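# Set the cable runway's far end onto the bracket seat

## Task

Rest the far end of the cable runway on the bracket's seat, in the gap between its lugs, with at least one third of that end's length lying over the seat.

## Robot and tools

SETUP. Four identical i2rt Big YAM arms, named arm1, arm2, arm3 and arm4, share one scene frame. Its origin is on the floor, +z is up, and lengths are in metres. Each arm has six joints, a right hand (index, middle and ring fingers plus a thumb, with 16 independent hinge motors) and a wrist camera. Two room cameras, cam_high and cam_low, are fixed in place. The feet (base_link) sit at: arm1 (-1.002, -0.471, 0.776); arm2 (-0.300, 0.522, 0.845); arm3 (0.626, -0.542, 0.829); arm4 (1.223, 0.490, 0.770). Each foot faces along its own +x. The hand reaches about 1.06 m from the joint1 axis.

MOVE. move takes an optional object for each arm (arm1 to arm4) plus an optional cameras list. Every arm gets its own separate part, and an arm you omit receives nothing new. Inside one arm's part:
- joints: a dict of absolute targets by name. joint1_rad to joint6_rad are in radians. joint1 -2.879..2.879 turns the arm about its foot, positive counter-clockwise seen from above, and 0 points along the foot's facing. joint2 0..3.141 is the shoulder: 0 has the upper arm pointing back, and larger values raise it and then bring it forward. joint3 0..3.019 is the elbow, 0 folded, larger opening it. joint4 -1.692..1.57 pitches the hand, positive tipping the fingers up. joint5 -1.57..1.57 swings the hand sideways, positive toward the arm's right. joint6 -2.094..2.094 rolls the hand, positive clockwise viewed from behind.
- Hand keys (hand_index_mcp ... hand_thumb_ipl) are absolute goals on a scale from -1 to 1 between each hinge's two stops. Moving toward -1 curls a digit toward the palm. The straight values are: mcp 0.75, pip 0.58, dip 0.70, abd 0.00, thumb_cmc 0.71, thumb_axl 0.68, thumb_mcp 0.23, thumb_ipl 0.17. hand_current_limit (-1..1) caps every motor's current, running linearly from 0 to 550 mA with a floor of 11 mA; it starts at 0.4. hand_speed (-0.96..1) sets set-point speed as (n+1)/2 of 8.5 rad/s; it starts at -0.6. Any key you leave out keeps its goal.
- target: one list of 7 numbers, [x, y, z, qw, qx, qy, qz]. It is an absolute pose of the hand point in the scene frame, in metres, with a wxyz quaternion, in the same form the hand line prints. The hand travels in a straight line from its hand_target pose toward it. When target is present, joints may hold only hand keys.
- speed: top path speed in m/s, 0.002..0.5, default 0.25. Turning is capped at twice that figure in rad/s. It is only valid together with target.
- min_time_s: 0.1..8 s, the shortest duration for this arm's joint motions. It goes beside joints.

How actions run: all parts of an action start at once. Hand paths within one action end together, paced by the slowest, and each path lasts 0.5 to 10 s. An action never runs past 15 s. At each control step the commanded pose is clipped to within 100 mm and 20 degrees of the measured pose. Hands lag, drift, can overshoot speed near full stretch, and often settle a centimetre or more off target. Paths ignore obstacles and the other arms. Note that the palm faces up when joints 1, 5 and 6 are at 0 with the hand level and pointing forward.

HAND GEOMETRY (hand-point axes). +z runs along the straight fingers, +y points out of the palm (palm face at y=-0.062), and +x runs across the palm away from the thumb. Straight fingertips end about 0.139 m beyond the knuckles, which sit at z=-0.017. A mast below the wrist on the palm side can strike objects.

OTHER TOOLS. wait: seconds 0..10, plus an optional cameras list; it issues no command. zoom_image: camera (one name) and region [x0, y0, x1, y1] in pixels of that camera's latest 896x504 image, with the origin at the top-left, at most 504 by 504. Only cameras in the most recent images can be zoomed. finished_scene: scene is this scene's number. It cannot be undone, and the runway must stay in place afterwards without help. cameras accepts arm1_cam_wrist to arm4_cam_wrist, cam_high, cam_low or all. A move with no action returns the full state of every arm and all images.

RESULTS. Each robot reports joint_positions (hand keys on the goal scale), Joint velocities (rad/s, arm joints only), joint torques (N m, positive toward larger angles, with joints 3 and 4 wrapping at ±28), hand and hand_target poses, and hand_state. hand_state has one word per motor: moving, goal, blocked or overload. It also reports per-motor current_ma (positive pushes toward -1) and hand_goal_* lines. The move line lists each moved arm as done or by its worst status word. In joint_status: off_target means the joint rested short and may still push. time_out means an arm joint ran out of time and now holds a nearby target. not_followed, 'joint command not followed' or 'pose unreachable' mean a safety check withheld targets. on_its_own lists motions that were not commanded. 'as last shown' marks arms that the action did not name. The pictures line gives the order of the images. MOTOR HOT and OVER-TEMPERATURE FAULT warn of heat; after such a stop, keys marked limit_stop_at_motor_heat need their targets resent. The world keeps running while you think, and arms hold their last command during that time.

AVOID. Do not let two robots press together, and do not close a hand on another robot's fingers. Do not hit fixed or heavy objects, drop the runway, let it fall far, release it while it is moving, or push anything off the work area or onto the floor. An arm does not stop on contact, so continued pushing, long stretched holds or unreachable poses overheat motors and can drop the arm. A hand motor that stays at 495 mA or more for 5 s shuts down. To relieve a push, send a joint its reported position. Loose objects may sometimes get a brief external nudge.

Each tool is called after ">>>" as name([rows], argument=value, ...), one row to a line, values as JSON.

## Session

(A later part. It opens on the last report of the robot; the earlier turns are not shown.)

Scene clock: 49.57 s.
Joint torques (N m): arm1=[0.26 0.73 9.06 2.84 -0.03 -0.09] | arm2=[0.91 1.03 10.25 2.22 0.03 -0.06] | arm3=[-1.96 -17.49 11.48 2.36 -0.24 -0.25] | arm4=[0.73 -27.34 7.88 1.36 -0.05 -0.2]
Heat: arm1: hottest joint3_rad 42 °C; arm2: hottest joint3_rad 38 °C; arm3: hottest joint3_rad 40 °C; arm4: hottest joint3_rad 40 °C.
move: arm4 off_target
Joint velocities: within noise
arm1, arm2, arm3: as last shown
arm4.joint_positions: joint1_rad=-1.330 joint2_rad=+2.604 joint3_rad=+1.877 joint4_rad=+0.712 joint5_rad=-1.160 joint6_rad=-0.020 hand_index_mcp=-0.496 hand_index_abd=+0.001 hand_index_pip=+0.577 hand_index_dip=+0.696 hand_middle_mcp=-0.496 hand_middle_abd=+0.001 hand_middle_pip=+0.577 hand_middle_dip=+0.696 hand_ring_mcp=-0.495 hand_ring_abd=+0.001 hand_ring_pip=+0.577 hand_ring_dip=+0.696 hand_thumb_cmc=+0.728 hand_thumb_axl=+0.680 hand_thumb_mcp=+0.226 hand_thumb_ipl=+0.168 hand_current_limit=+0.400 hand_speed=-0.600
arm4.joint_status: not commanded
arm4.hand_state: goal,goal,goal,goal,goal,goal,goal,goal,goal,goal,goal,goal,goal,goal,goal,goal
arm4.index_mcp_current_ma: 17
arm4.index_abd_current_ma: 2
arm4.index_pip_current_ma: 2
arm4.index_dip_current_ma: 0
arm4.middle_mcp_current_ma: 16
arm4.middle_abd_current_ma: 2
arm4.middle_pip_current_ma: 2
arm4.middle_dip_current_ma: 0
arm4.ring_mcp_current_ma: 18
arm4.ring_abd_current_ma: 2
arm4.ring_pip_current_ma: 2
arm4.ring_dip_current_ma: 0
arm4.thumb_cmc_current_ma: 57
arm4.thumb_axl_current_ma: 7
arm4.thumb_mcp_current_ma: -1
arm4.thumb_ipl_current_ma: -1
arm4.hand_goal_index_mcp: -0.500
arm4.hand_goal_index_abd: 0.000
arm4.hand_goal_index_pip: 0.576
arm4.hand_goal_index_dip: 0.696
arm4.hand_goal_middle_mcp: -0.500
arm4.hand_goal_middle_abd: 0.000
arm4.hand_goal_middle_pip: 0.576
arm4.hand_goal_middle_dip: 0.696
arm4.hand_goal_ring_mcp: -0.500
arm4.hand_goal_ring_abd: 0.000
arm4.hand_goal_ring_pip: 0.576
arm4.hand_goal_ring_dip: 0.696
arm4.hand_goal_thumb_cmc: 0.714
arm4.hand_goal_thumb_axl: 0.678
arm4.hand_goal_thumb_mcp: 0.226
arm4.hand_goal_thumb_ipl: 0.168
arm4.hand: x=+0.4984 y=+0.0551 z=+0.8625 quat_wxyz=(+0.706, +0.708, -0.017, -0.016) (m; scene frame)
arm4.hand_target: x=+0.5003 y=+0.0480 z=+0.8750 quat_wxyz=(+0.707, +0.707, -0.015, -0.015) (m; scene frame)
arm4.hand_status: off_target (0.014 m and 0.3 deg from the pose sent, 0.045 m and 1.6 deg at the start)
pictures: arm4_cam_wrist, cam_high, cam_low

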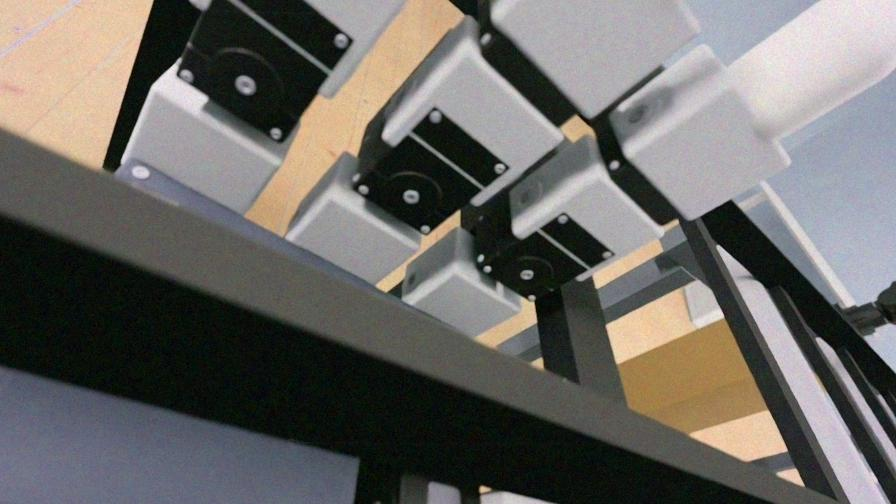

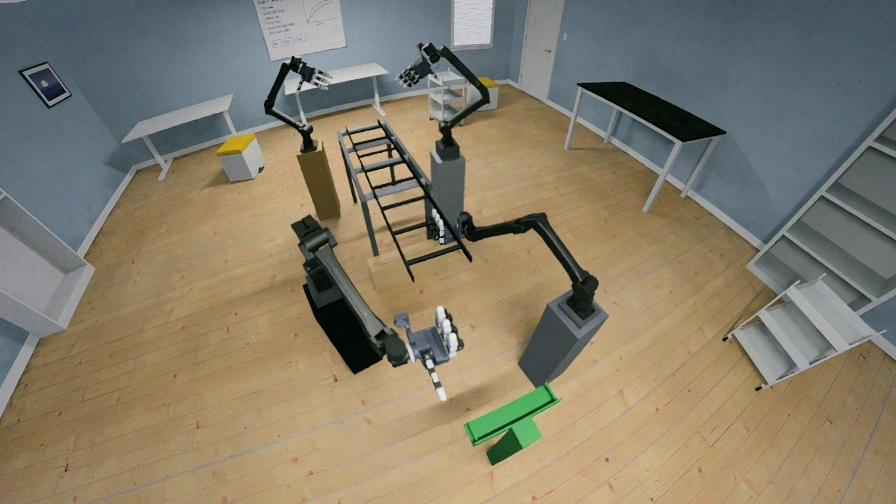

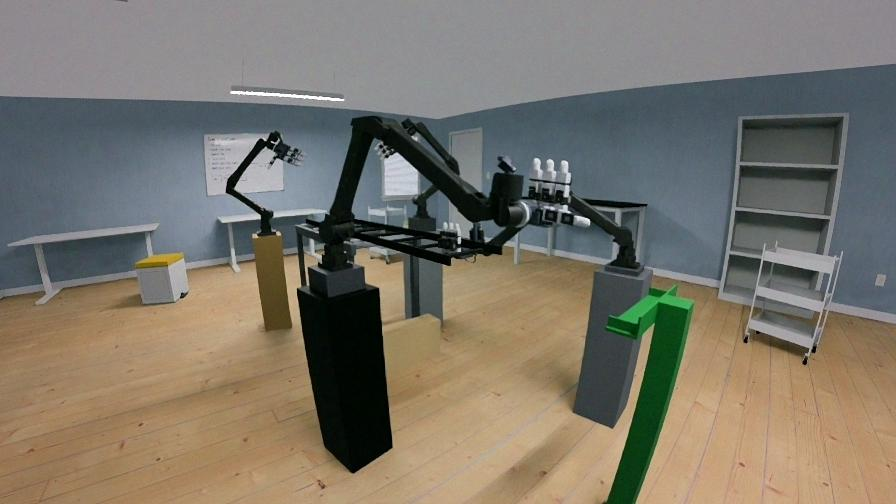

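>>> move(arm4={"target": [0.72, 0.038, 0.885, 0.7070, 0.7070, -0.0148, -0.0148], "speed": 0.12}, arm3={"target": [1.22, -0.17, 0.68, 0.0148, 0.0148, 0.7070, 0.7070], "speed": 0.25})

>>> move(arm4={"target": [0.92, 0.030, 0.935, 0.7070, 0.7070, -0.0148, -0.0148], "speed": 0.11}, cameras=["cam_low", "cam_high"])

>>> zoom_image(camera="cam_low", region=[460, 200, 620, 320])

>>> zoom_image(camera="cam_high", region=[380, 220, 540, 360])

Scene clock: 62.37 s.
Joint torques (N m): arm1=[0.32 0.56 9.06 2.76 -0.03 -0.11] | arm2=[0.85 0.79 10.24 2.19 0.04 -0.06] | arm3=[-0.26 -19.6 5.35 2.43 -0.04 0.09] | arm4=[0.56 -22.48 5.38 3.14 -0.06 -0.19]
Heat: arm1: hottest joint3_rad 43 °C; arm2: hottest joint3_rad 38 °C; arm3: hottest joint3_rad 41 °C; arm4: hottest joint3_rad 41 °C.
move: arm3 off_target; arm4 off_target
Joint velocities: within noise
arm1, arm2: as last shown
arm3.joint_positions: joint1_rad=-1.348 joint2_rad=+2.962 joint3_rad=+1.666 joint4_rad=+1.222 joint5_rad=-1.193 joint6_rad=-0.039 hand_index_mcp=-0.495 hand_index_abd=+0.000 hand_index_pip=+0.577 hand_index_dip=+0.696 hand_middle_mcp=-0.495 hand_middle_abd=+0.000 hand_middle_pip=+0.577 hand_middle_dip=+0.696 hand_ring_mcp=-0.496 hand_ring_abd=+0.000 hand_ring_pip=+0.577 hand_ring_dip=+0.696 hand_thumb_cmc=+0.722 hand_thumb_axl=+0.677 hand_thumb_mcp=+0.226 hand_thumb_ipl=+0.168 hand_current_limit=+0.400 hand_speed=-0.600
arm3.joint_status: not commanded
arm3.hand_state: goal,goal,goal,goal,goal,goal,goal,goal,goal,goal,goal,goal,goal,goal,goal,goal
arm3.index_mcp_current_ma: 5
arm3.index_abd_current_ma: 0
arm3.index_pip_current_ma: 0
arm3.index_dip_current_ma: 0
arm3.middle_mcp_current_ma: 5
arm3.middle_abd_current_ma: 0
arm3.middle_pip_current_ma: 0
arm3.middle_dip_current_ma: 0
arm3.ring_mcp_current_ma: 4
arm3.ring_abd_current_ma: 0
arm3.ring_pip_current_ma: 0
arm3.ring_dip_current_ma: 0
arm3.thumb_cmc_current_ma: 10
arm3.thumb_axl_current_ma: 0
arm3.thumb_mcp_current_ma: 0
arm3.thumb_ipl_current_ma: 0
arm3.hand_goal_index_mcp: -0.500
arm3.hand_goal_index_abd: 0.000
arm3.hand_goal_index_pip: 0.576
arm3.hand_goal_index_dip: 0.696
arm3.hand_goal_middle_mcp: -0.500
arm3.hand_goal_middle_abd: 0.000
arm3.hand_goal_middle_pip: 0.576
arm3.hand_goal_middle_dip: 0.696
arm3.hand_goal_ring_mcp: -0.500
arm3.hand_goal_ring_abd: 0.000
arm3.hand_goal_ring_pip: 0.576
arm3.hand_goal_ring_dip: 0.696
arm3.hand_goal_thumb_cmc: 0.714
arm3.hand_goal_thumb_axl: 0.678
arm3.hand_goal_thumb_mcp: 0.226
arm3.hand_goal_thumb_ipl: 0.168
arm3.hand: x=+1.2097 y=-0.1754 z=+0.6642 quat_wxyz=(+0.002, +0.029, +0.714, +0.699) (m; scene frame)
arm3.hand_target: x=+1.2194 y=-0.1703 z=+0.6802 quat_wxyz=(+0.015, +0.015, +0.707, +0.707) (m; scene frame)
arm3.hand_status: off_target (0.020 m and 2.5 deg from the pose sent, 0.438 m and 5.4 deg at the start)
arm4.joint_positions: joint1_rad=-1.166 joint2_rad=+2.304 joint3_rad=+1.119 joint4_rad=+1.110 joint5_rad=-0.998 joint6_rad=-0.019 hand_index_mcp=-0.496 hand_index_abd=+0.000 hand_index_pip=+0.577 hand_index_dip=+0.696 hand_middle_mcp=-0.496 hand_middle_abd=+0.000 hand_middle_pip=+0.577 hand_middle_dip=+0.696 hand_ring_mcp=-0.496 hand_ring_abd=+0.000 hand_ring_pip=+0.577 hand_ring_dip=+0.696 hand_thumb_cmc=+0.728 hand_thumb_axl=+0.680 hand_thumb_mcp=+0.226 hand_thumb_ipl=+0.168 hand_current_limit=+0.400 hand_speed=-0.600
arm4.joint_status: not commanded
arm4.hand_state: goal,goal,goal,goal,goal,goal,goal,goal,goal,goal,goal,goal,goal,goal,goal,goal
arm4.index_mcp_current_ma: 17
arm4.index_abd_current_ma: 1
arm4.index_pip_current_ma: 2
arm4.index_dip_current_ma: 0
arm4.middle_mcp_current_ma: 16
arm4.middle_abd_current_ma: 1
arm4.middle_pip_current_ma: 2
arm4.middle_dip_current_ma: 0
arm4.ring_mcp_current_ma: 15
arm4.ring_abd_current_ma: 1
arm4.ring_pip_current_ma: 2
arm4.ring_dip_current_ma: 0
arm4.thumb_cmc_current_ma: 56
arm4.thumb_axl_current_ma: 7
arm4.thumb_mcp_current_ma: -2
arm4.thumb_ipl_current_ma: -1
arm4.hand_goal_index_mcp: -0.500
arm4.hand_goal_index_abd: 0.000
arm4.hand_goal_index_pip: 0.576
arm4.hand_goal_index_dip: 0.696
arm4.hand_goal_middle_mcp: -0.500
arm4.hand_goal_middle_abd: 0.000
arm4.hand_goal_middle_pip: 0.576
arm4.hand_goal_middle_dip: 0.696
arm4.hand_goal_ring_mcp: -0.500
arm4.hand_goal_ring_abd: 0.000
arm4.hand_goal_ring_pip: 0.576
arm4.hand_goal_ring_dip: 0.696
arm4.hand_goal_thumb_cmc: 0.714
arm4.hand_goal_thumb_axl: 0.678
arm4.hand_goal_thumb_mcp: 0.226
arm4.hand_goal_thumb_ipl: 0.168
arm4.hand: x=+0.7176 y=+0.0427 z=+0.8529 quat_wxyz=(+0.694, +0.719, -0.034, +0.002) (m; scene frame)
arm4.hand_target: x=+0.7203 y=+0.0382 z=+0.8844 quat_wxyz=(+0.707, +0.707, -0.015, -0.015) (m; scene frame)
arm4.hand_status: off_target (0.033 m and 3.6 deg from the pose sent, 0.223 m and 0.3 deg at the start)
pictures: none

Scene clock: 65.13 s.
Joint torques (N m): arm1=[0.56 0.97 9.07 2.82 -0.03 -0.11] | arm2=[0.79 0.91 10.29 2.22 0.04 -0.06] | arm3=[-0.38 -19.43 5.38 2.43 -0.05 0] | arm4=[0.03 -24.41 4.92 5.31 -0.6 0.58]
Heat: arm1: hottest joint3_rad 43 °C; arm2: hottest joint3_rad 39 °C; arm3: hottest joint3_rad 41 °C; arm4: hottest joint3_rad 41 °C.
move: arm4 off_target
Joint velocities: within noise
arm1, arm2, arm3: as last shown
arm4.joint_positions: joint1_rad=-0.881 joint2_rad=+2.121 joint3_rad=+0.599 joint4_rad=+1.281 joint5_rad=-0.719 joint6_rad=-0.111 hand_index_mcp=-0.496 hand_index_abd=+0.000 hand_index_pip=+0.577 hand_index_dip=+0.696 hand_middle_mcp=-0.496 hand_middle_abd=+0.000 hand_middle_pip=+0.577 hand_middle_dip=+0.696 hand_ring_mcp=-0.496 hand_ring_abd=+0.000 hand_ring_pip=+0.577 hand_ring_dip=+0.696 hand_thumb_cmc=+0.728 hand_thumb_axl=+0.680 hand_thumb_mcp=+0.225 hand_thumb_ipl=+0.168 hand_current_limit=+0.400 hand_speed=-0.600
arm4.joint_status: not commanded
arm4.hand_state: goal,goal,goal,goal,goal,goal,goal,goal,goal,goal,goal,goal,goal,goal,goal,goal
arm4.index_mcp_current_ma: 17
arm4.index_abd_current_ma: 0
arm4.index_pip_current_ma: 2
arm4.index_dip_current_ma: 0
arm4.middle_mcp_current_ma: 16
arm4.middle_abd_current_ma: 0
arm4.middle_pip_current_ma: 2
arm4.middle_dip_current_ma: 0
arm4.ring_mcp_current_ma: 14
arm4.ring_abd_current_ma: 0
arm4.ring_pip_current_ma: 2
arm4.ring_dip_current_ma: 0
arm4.thumb_cmc_current_ma: 56
arm4.thumb_axl_current_ma: 7
arm4.thumb_mcp_current_ma: -2
arm4.thumb_ipl_current_ma: -1
arm4.hand_goal_index_mcp: -0.500
arm4.hand_goal_index_abd: 0.000
arm4.hand_goal_index_pip: 0.576
arm4.hand_goal_index_dip: 0.696
arm4.hand_goal_middle_mcp: -0.500
arm4.hand_goal_middle_abd: 0.000
arm4.hand_goal_middle_pip: 0.576
arm4.hand_goal_middle_dip: 0.696
arm4.hand_goal_ring_mcp: -0.500
arm4.hand_goal_ring_abd: 0.000
arm4.hand_goal_ring_pip: 0.576
arm4.hand_goal_ring_dip: 0.696
arm4.hand_goal_thumb_cmc: 0.714
arm4.hand_goal_thumb_axl: 0.678
arm4.hand_goal_thumb_mcp: 0.226
arm4.hand_goal_thumb_ipl: 0.168
arm4.hand: x=+0.9366 y=+0.0388 z=+0.8401 quat_wxyz=(+0.642, +0.766, -0.031, +0.010) (m; scene frame)
arm4.hand_target: x=+0.9251 y=+0.0340 z=+0.9298 quat_wxyz=(+0.706, +0.708, -0.010, -0.013) (m; scene frame)
arm4.hand_status: off_target (0.097 m and 10.6 deg from the pose sent, 0.219 m and 3.5 deg at the start)
pictures: cam_high, cam_low

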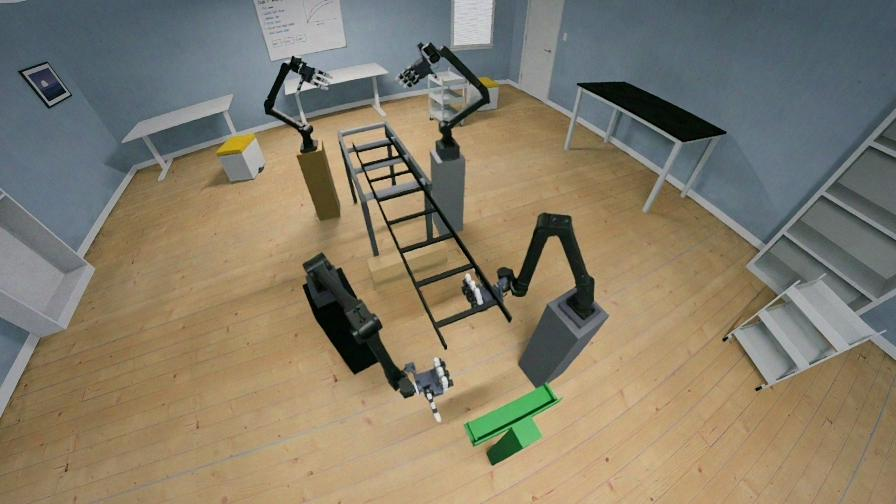

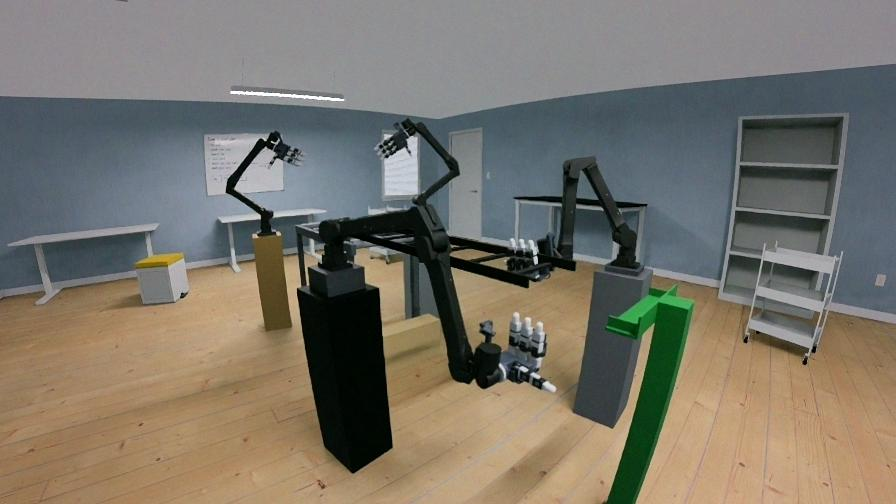

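Scaled by 3.150 from the camera's 896x504 image, which has a finer 1280x720 frame.

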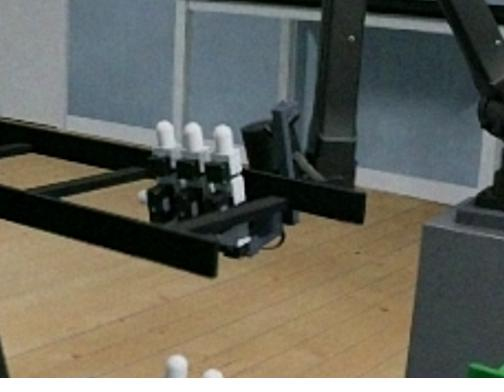

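Scaled by 3.150 from the camera's 896x504 image, which has a finer 1280x720 frame.

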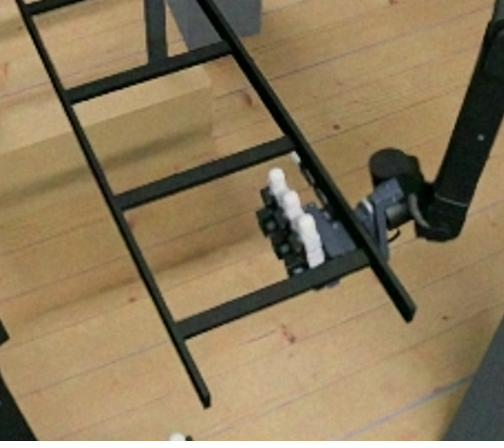

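>>> move(arm4={"target": [0.92, 0.030, 0.95, 0.7070, 0.7070, -0.0148, -0.0148], "speed": 0.05}, arm3={"target": [0.94, -0.072, 0.67, 0.0148, 0.0148, 0.7070, 0.7070], "speed": 0.2})

>>> move(arm3={"target": [0.94, -0.065, 0.78, 0.0148, 0.0148, 0.7070, 0.7070], "speed": 0.15}, cameras=["cam_low", "cam_high", "arm3_cam_wrist"])

>>> zoom_image(camera="cam_low", region=[440, 200, 620, 320])

>>> zoom_image(camera="cam_high", region=[380, 220, 540, 360])

Scene clock: 77.73 s.
Joint torques (N m): arm1=[0.38 0.67 9.11 2.81 -0.03 -0.12] | arm2=[0.85 0.97 10.32 2.19 0.04 -0.05] | arm3=[-0.5 -16.97 -0.43 2.73 -0.14 -0.29] | arm4=[0.26 -25.52 4.52 4.89 -0.74 0.71]
Heat: arm1: hottest joint3_rad 44 °C; arm2: hottest joint3_rad 39 °C; arm3: hottest joint3_rad 41 °C; arm4: hottest joint2_rad 40 °C.
move: arm3 off_target; arm4 off_target
Joint velocities: within noise
arm1.joint_positions: joint1_rad=-0.413 joint2_rad=+0.627 joint3_rad=+1.420 joint4_rad=-1.267 joint5_rad=+0.066 joint6_rad=+1.156 hand_index_mcp=+0.755 hand_index_abd=+0.001 hand_index_pip=+0.577 hand_index_dip=+0.696 hand_middle_mcp=+0.755 hand_middle_abd=+0.001 hand_middle_pip=+0.577 hand_middle_dip=+0.696 hand_ring_mcp=+0.755 hand_ring_abd=+0.001 hand_ring_pip=+0.577 hand_ring_dip=+0.696 hand_thumb_cmc=+0.714 hand_thumb_axl=+0.677 hand_thumb_mcp=+0.226 hand_thumb_ipl=+0.168 hand_current_limit=+0.400 hand_speed=-0.600
arm1.joint_status: not commanded
arm1.hand_state: goal,goal,goal,goal,goal,goal,goal,goal,goal,goal,goal,goal,goal,goal,goal,goal
arm1.index_mcp_current_ma: 2
arm1.index_abd_current_ma: 2
arm1.index_pip_current_ma: 3
arm1.index_dip_current_ma: 0
arm1.middle_mcp_current_ma: 2
arm1.middle_abd_current_ma: 2
arm1.middle_pip_current_ma: 3
arm1.middle_dip_current_ma: 0
arm1.ring_mcp_current_ma: 2
arm1.ring_abd_current_ma: 2
arm1.ring_pip_current_ma: 3
arm1.ring_dip_current_ma: 0
arm1.thumb_cmc_current_ma: 2
arm1.thumb_axl_current_ma: -3
arm1.thumb_mcp_current_ma: -1
arm1.thumb_ipl_current_ma: -1
arm1.hand_goal_index_mcp: 0.754
arm1.hand_goal_index_abd: 0.000
arm1.hand_goal_index_pip: 0.576
arm1.hand_goal_index_dip: 0.696
arm1.hand_goal_middle_mcp: 0.754
arm1.hand_goal_middle_abd: 0.000
arm1.hand_goal_middle_pip: 0.576
arm1.hand_goal_middle_dip: 0.696
arm1.hand_goal_ring_mcp: 0.754
arm1.hand_goal_ring_abd: 0.000
arm1.hand_goal_ring_pip: 0.576
arm1.hand_goal_ring_dip: 0.696
arm1.hand_goal_thumb_cmc: 0.714
arm1.hand_goal_thumb_axl: 0.678
arm1.hand_goal_thumb_mcp: 0.226
arm1.hand_goal_thumb_ipl: 0.168
arm1.hand: x=-0.7940 y=-0.3171 z=+1.3596 quat_wxyz=(-0.136, +0.648, +0.551, +0.508) (m; scene frame)
arm1.hand_target: x=-0.7958 y=-0.3204 z=+1.3733 quat_wxyz=(-0.141, +0.641, +0.545, +0.521) (m; scene frame)
arm1.hand_status: not commanded
arm2.joint_positions: joint1_rad=-0.120 joint2_rad=+0.621 joint3_rad=+1.410 joint4_rad=-1.399 joint5_rad=+0.117 joint6_rad=+1.173 hand_index_mcp=+0.754 hand_index_abd=+0.000 hand_index_pip=+0.577 hand_index_dip=+0.696 hand_middle_mcp=+0.754 hand_middle_abd=+0.000 hand_middle_pip=+0.577 hand_middle_dip=+0.696 hand_ring_mcp=+0.754 hand_ring_abd=+0.000 hand_ring_pip=+0.577 hand_ring_dip=+0.696 hand_thumb_cmc=+0.714 hand_thumb_axl=+0.677 hand_thumb_mcp=+0.226 hand_thumb_ipl=+0.168 hand_current_limit=+0.400 hand_speed=-0.600
arm2.joint_status: not commanded
arm2.hand_state: goal,goal,goal,goal,goal,goal,goal,goal,goal,goal,goal,goal,goal,goal,goal,goal
arm2.index_mcp_current_ma: 0
arm2.index_abd_current_ma: 0
arm2.index_pip_current_ma: 1
arm2.index_dip_current_ma: 0
arm2.middle_mcp_current_ma: 0
arm2.middle_abd_current_ma: 0
arm2.middle_pip_current_ma: 1
arm2.middle_dip_current_ma: 0
arm2.ring_mcp_current_ma: 0
arm2.ring_abd_current_ma: 0
arm2.ring_pip_current_ma: 1
arm2.ring_dip_current_ma: 0
arm2.thumb_cmc_current_ma: 0
arm2.thumb_axl_current_ma: -1
arm2.thumb_mcp_current_ma: 0
arm2.thumb_ipl_current_ma: 0
arm2.hand_goal_index_mcp: 0.754
arm2.hand_goal_index_abd: 0.000
arm2.hand_goal_index_pip: 0.576
arm2.hand_goal_index_dip: 0.696
arm2.hand_goal_middle_mcp: 0.754
arm2.hand_goal_middle_abd: 0.000
arm2.hand_goal_middle_pip: 0.576
arm2.hand_goal_middle_dip: 0.696
arm2.hand_goal_ring_mcp: 0.754
arm2.hand_goal_ring_abd: 0.000
arm2.hand_goal_ring_pip: 0.576
arm2.hand_goal_ring_dip: 0.696
arm2.hand_goal_thumb_cmc: 0.714
arm2.hand_goal_thumb_axl: 0.678
arm2.hand_goal_thumb_mcp: 0.226
arm2.hand_goal_thumb_ipl: 0.168
arm2.hand: x=-0.4618 y=+0.3380 z=+1.3976 quat_wxyz=(+0.438, +0.649, -0.600, +0.161) (m; scene frame)
arm2.hand_target: x=-0.4611 y=+0.3407 z=+1.4065 quat_wxyz=(+0.446, +0.645, -0.598, +0.165) (m; scene frame)
arm2.hand_status: not commanded
arm3.joint_positions: joint1_rad=-0.915 joint2_rad=+2.895 joint3_rad=+1.131 joint4_rad=+1.537 joint5_rad=-0.805 joint6_rad=-0.137 hand_index_mcp=-0.496 hand_index_abd=+0.000 hand_index_pip=+0.577 hand_index_dip=+0.696 hand_middle_mcp=-0.496 hand_middle_abd=+0.000 hand_middle_pip=+0.577 hand_middle_dip=+0.696 hand_ring_mcp=-0.496 hand_ring_abd=+0.000 hand_ring_pip=+0.577 hand_ring_dip=+0.696 hand_thumb_cmc=+0.722 hand_thumb_axl=+0.677 hand_thumb_mcp=+0.226 hand_thumb_ipl=+0.168 hand_current_limit=+0.400 hand_speed=-0.600
arm3.joint_status: not commanded
arm3.hand_state: goal,goal,goal,goal,goal,goal,goal,goal,goal,goal,goal,goal,goal,goal,goal,goal
arm3.index_mcp_current_ma: 5
arm3.index_abd_current_ma: 0
arm3.index_pip_current_ma: 0
arm3.index_dip_current_ma: 0
arm3.middle_mcp_current_ma: 5
arm3.middle_abd_current_ma: 0
arm3.middle_pip_current_ma: 0
arm3.middle_dip_current_ma: 0
arm3.ring_mcp_current_ma: 4
arm3.ring_abd_current_ma: 0
arm3.ring_pip_current_ma: 0
arm3.ring_dip_current_ma: 0
arm3.thumb_cmc_current_ma: 10
arm3.thumb_axl_current_ma: 0
arm3.thumb_mcp_current_ma: 0
arm3.thumb_ipl_current_ma: 0
arm3.hand_goal_index_mcp: -0.500
arm3.hand_goal_index_abd: 0.000
arm3.hand_goal_index_pip: 0.576
arm3.hand_goal_index_dip: 0.696
arm3.hand_goal_middle_mcp: -0.500
arm3.hand_goal_middle_abd: 0.000
arm3.hand_goal_middle_pip: 0.576
arm3.hand_goal_middle_dip: 0.696
arm3.hand_goal_ring_mcp: -0.500
arm3.hand_goal_ring_abd: 0.000
arm3.hand_goal_ring_pip: 0.576
arm3.hand_goal_ring_dip: 0.696
arm3.hand_goal_thumb_cmc: 0.714
arm3.hand_goal_thumb_axl: 0.678
arm3.hand_goal_thumb_mcp: 0.226
arm3.hand_goal_thumb_ipl: 0.168
arm3.hand: x=+0.9387 y=-0.0755 z=+0.6509 quat_wxyz=(-0.017, +0.008, +0.758, +0.651) (m; scene frame)
arm3.hand_target: x=+0.9405 y=-0.0717 z=+0.6696 quat_wxyz=(+0.000, -0.009, +0.749, +0.662) (m; scene frame)
arm3.hand_status: off_target (0.019 m and 9.4 deg from the pose sent, 0.289 m and 2.5 deg at the start; a joint's target at an end of its range on 44 of 70 steps)
arm4.joint_positions: joint1_rad=-0.881 joint2_rad=+2.118 joint3_rad=+0.598 joint4_rad=+1.281 joint5_rad=-0.716 joint6_rad=-0.126 hand_index_mcp=-0.496 hand_index_abd=+0.000 hand_index_pip=+0.577 hand_index_dip=+0.696 hand_middle_mcp=-0.496 hand_middle_abd=+0.000 hand_middle_pip=+0.577 hand_middle_dip=+0.696 hand_ring_mcp=-0.496 hand_ring_abd=+0.000 hand_ring_pip=+0.577 hand_ring_dip=+0.696 hand_thumb_cmc=+0.728 hand_thumb_axl=+0.680 hand_thumb_mcp=+0.225 hand_thumb_ipl=+0.168 hand_current_limit=+0.400 hand_speed=-0.600
arm4.joint_status: not commanded
arm4.hand_state: goal,goal,goal,goal,goal,goal,goal,goal,goal,goal,goal,goal,goal,goal,goal,goal
arm4.index_mcp_current_ma: 17
arm4.index_abd_current_ma: 0
arm4.index_pip_current_ma: 2
arm4.index_dip_current_ma: 0
arm4.middle_mcp_current_ma: 16
arm4.middle_abd_current_ma: 0
arm4.middle_pip_current_ma: 2
arm4.middle_dip_current_ma: 0
arm4.ring_mcp_current_ma: 14
arm4.ring_abd_current_ma: 0
arm4.ring_pip_current_ma: 2
arm4.ring_dip_current_ma: 0
arm4.thumb_cmc_current_ma: 56
arm4.thumb_axl_current_ma: 7
arm4.thumb_mcp_current_ma: -2
arm4.thumb_ipl_current_ma: -1
arm4.hand_goal_index_mcp: -0.500
arm4.hand_goal_index_abd: 0.000
arm4.hand_goal_index_pip: 0.576
arm4.hand_goal_index_dip: 0.696
arm4.hand_goal_middle_mcp: -0.500
arm4.hand_goal_middle_abd: 0.000
arm4.hand_goal_middle_pip: 0.576
arm4.hand_goal_middle_dip: 0.696
arm4.hand_goal_ring_mcp: -0.500
arm4.hand_goal_ring_abd: 0.000
arm4.hand_goal_ring_pip: 0.576
arm4.hand_goal_ring_dip: 0.696
arm4.hand_goal_thumb_cmc: 0.714
arm4.hand_goal_thumb_axl: 0.678
arm4.hand_goal_thumb_mcp: 0.226
arm4.hand_goal_thumb_ipl: 0.168
arm4.hand: x=+0.9373 y=+0.0389 z=+0.8420 quat_wxyz=(+0.643, +0.766, -0.026, +0.003) (m; scene frame)
arm4.hand_target: x=+0.9268 y=+0.0347 z=+0.9345 quat_wxyz=(+0.706, +0.708, -0.009, -0.013) (m; scene frame)
arm4.hand_status: off_target (0.110 m and 10.3 deg from the pose sent, 0.112 m and 10.6 deg at the start; pose on its path clipped on 46 of 70 steps)
pictures: none

Scene clock: 79.27 s.
Joint torques (N m): arm1=[0.32 1.03 9.06 2.8 -0.02 -0.11] | arm2=[0.85 0.85 10.28 2.24 0.03 -0.06] | arm3=[0.21 -16.32 0.17 2.63 0 0.04] | arm4=[0.21 -25.64 4.53 4.85 -0.74 0.72]
Heat: arm1: hottest joint3_rad 44 °C; arm2: hottest joint3_rad 39 °C; arm3: hottest joint3_rad 41 °C; arm4: hottest joint2_rad 40 °C.
move: arm3 off_target
Joint velocities: within noise
arm1, arm2, arm4: as last shown
arm3.joint_positions: joint1_rad=-0.897 joint2_rad=+2.618 joint3_rad=+0.930 joint4_rad=+1.539 joint5_rad=-0.756 joint6_rad=-0.111 hand_index_mcp=-0.496 hand_index_abd=+0.000 hand_index_pip=+0.577 hand_index_dip=+0.696 hand_middle_mcp=-0.496 hand_middle_abd=+0.000 hand_middle_pip=+0.577 hand_middle_dip=+0.696 hand_ring_mcp=-0.496 hand_ring_abd=+0.000 hand_ring_pip=+0.577 hand_ring_dip=+0.696 hand_thumb_cmc=+0.722 hand_thumb_axl=+0.677 hand_thumb_mcp=+0.226 hand_thumb_ipl=+0.168 hand_current_limit=+0.400 hand_speed=-0.600
arm3.joint_status: not commanded
arm3.hand_state: goal,goal,goal,goal,goal,goal,goal,goal,goal,goal,goal,goal,goal,goal,goal,goal
arm3.index_mcp_current_ma: 5
arm3.index_abd_current_ma: 0
arm3.index_pip_current_ma: 0
arm3.index_dip_current_ma: 0
arm3.middle_mcp_current_ma: 5
arm3.middle_abd_current_ma: 0
arm3.middle_pip_current_ma: 0
arm3.middle_dip_current_ma: 0
arm3.ring_mcp_current_ma: 4
arm3.ring_abd_current_ma: 0
arm3.ring_pip_current_ma: 0
arm3.ring_dip_current_ma: 0
arm3.thumb_cmc_current_ma: 10
arm3.thumb_axl_current_ma: 0
arm3.thumb_mcp_current_ma: 0
arm3.thumb_ipl_current_ma: 0
arm3.hand_goal_index_mcp: -0.500
arm3.hand_goal_index_abd: 0.000
arm3.hand_goal_index_pip: 0.576
arm3.hand_goal_index_dip: 0.696
arm3.hand_goal_middle_mcp: -0.500
arm3.hand_goal_middle_abd: 0.000
arm3.hand_goal_middle_pip: 0.576
arm3.hand_goal_middle_dip: 0.696
arm3.hand_goal_ring_mcp: -0.500
arm3.hand_goal_ring_abd: 0.000
arm3.hand_goal_ring_pip: 0.576
arm3.hand_goal_ring_dip: 0.696
arm3.hand_goal_thumb_cmc: 0.714
arm3.hand_goal_thumb_axl: 0.678
arm3.hand_goal_thumb_mcp: 0.226
arm3.hand_goal_thumb_ipl: 0.168
arm3.hand: x=+0.9438 y=-0.0689 z=+0.7658 quat_wxyz=(+0.008, +0.008, +0.743, +0.670) (m; scene frame)
arm3.hand_target: x=+0.9404 y=-0.0648 z=+0.7800 quat_wxyz=(+0.008, +0.003, +0.735, +0.678) (m; scene frame)
arm3.hand_status: off_target (0.015 m and 6.0 deg from the pose sent, 0.130 m and 9.4 deg at the start; a joint's target at an end of its range on 46 of 46 steps)
pictures: arm3_cam_wrist, cam_high, cam_low

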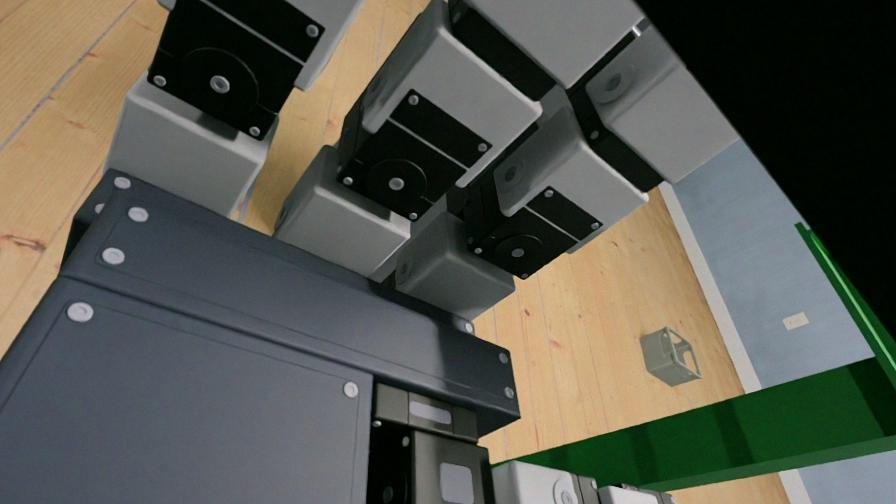

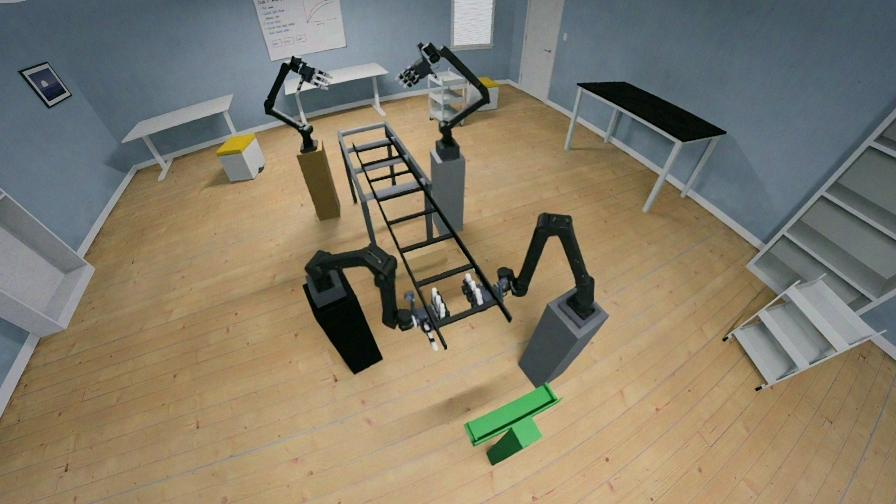

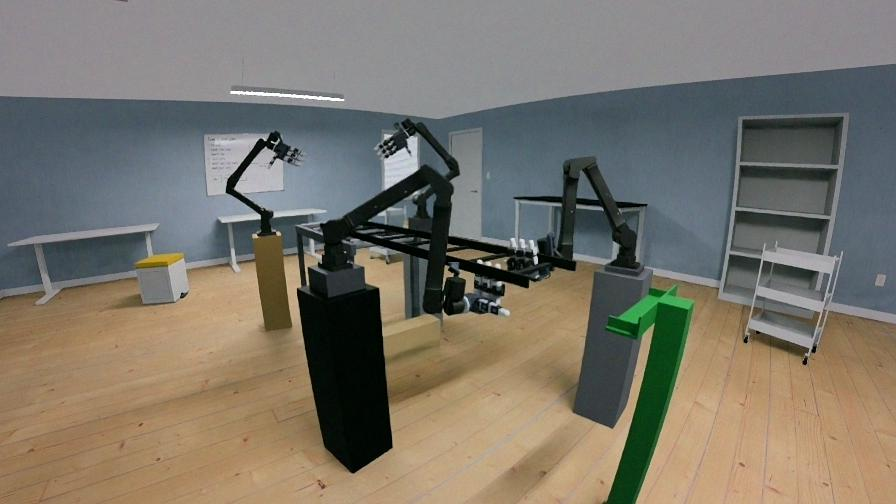

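Scaled by 2.800 from the camera's 896x504 image, which has a finer 1280x720 frame.

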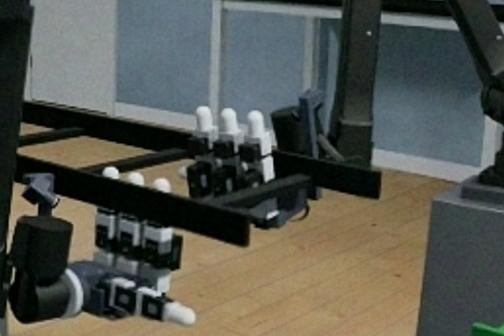

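Scaled by 3.150 from the camera's 896x504 image, which has a finer 1280x720 frame.

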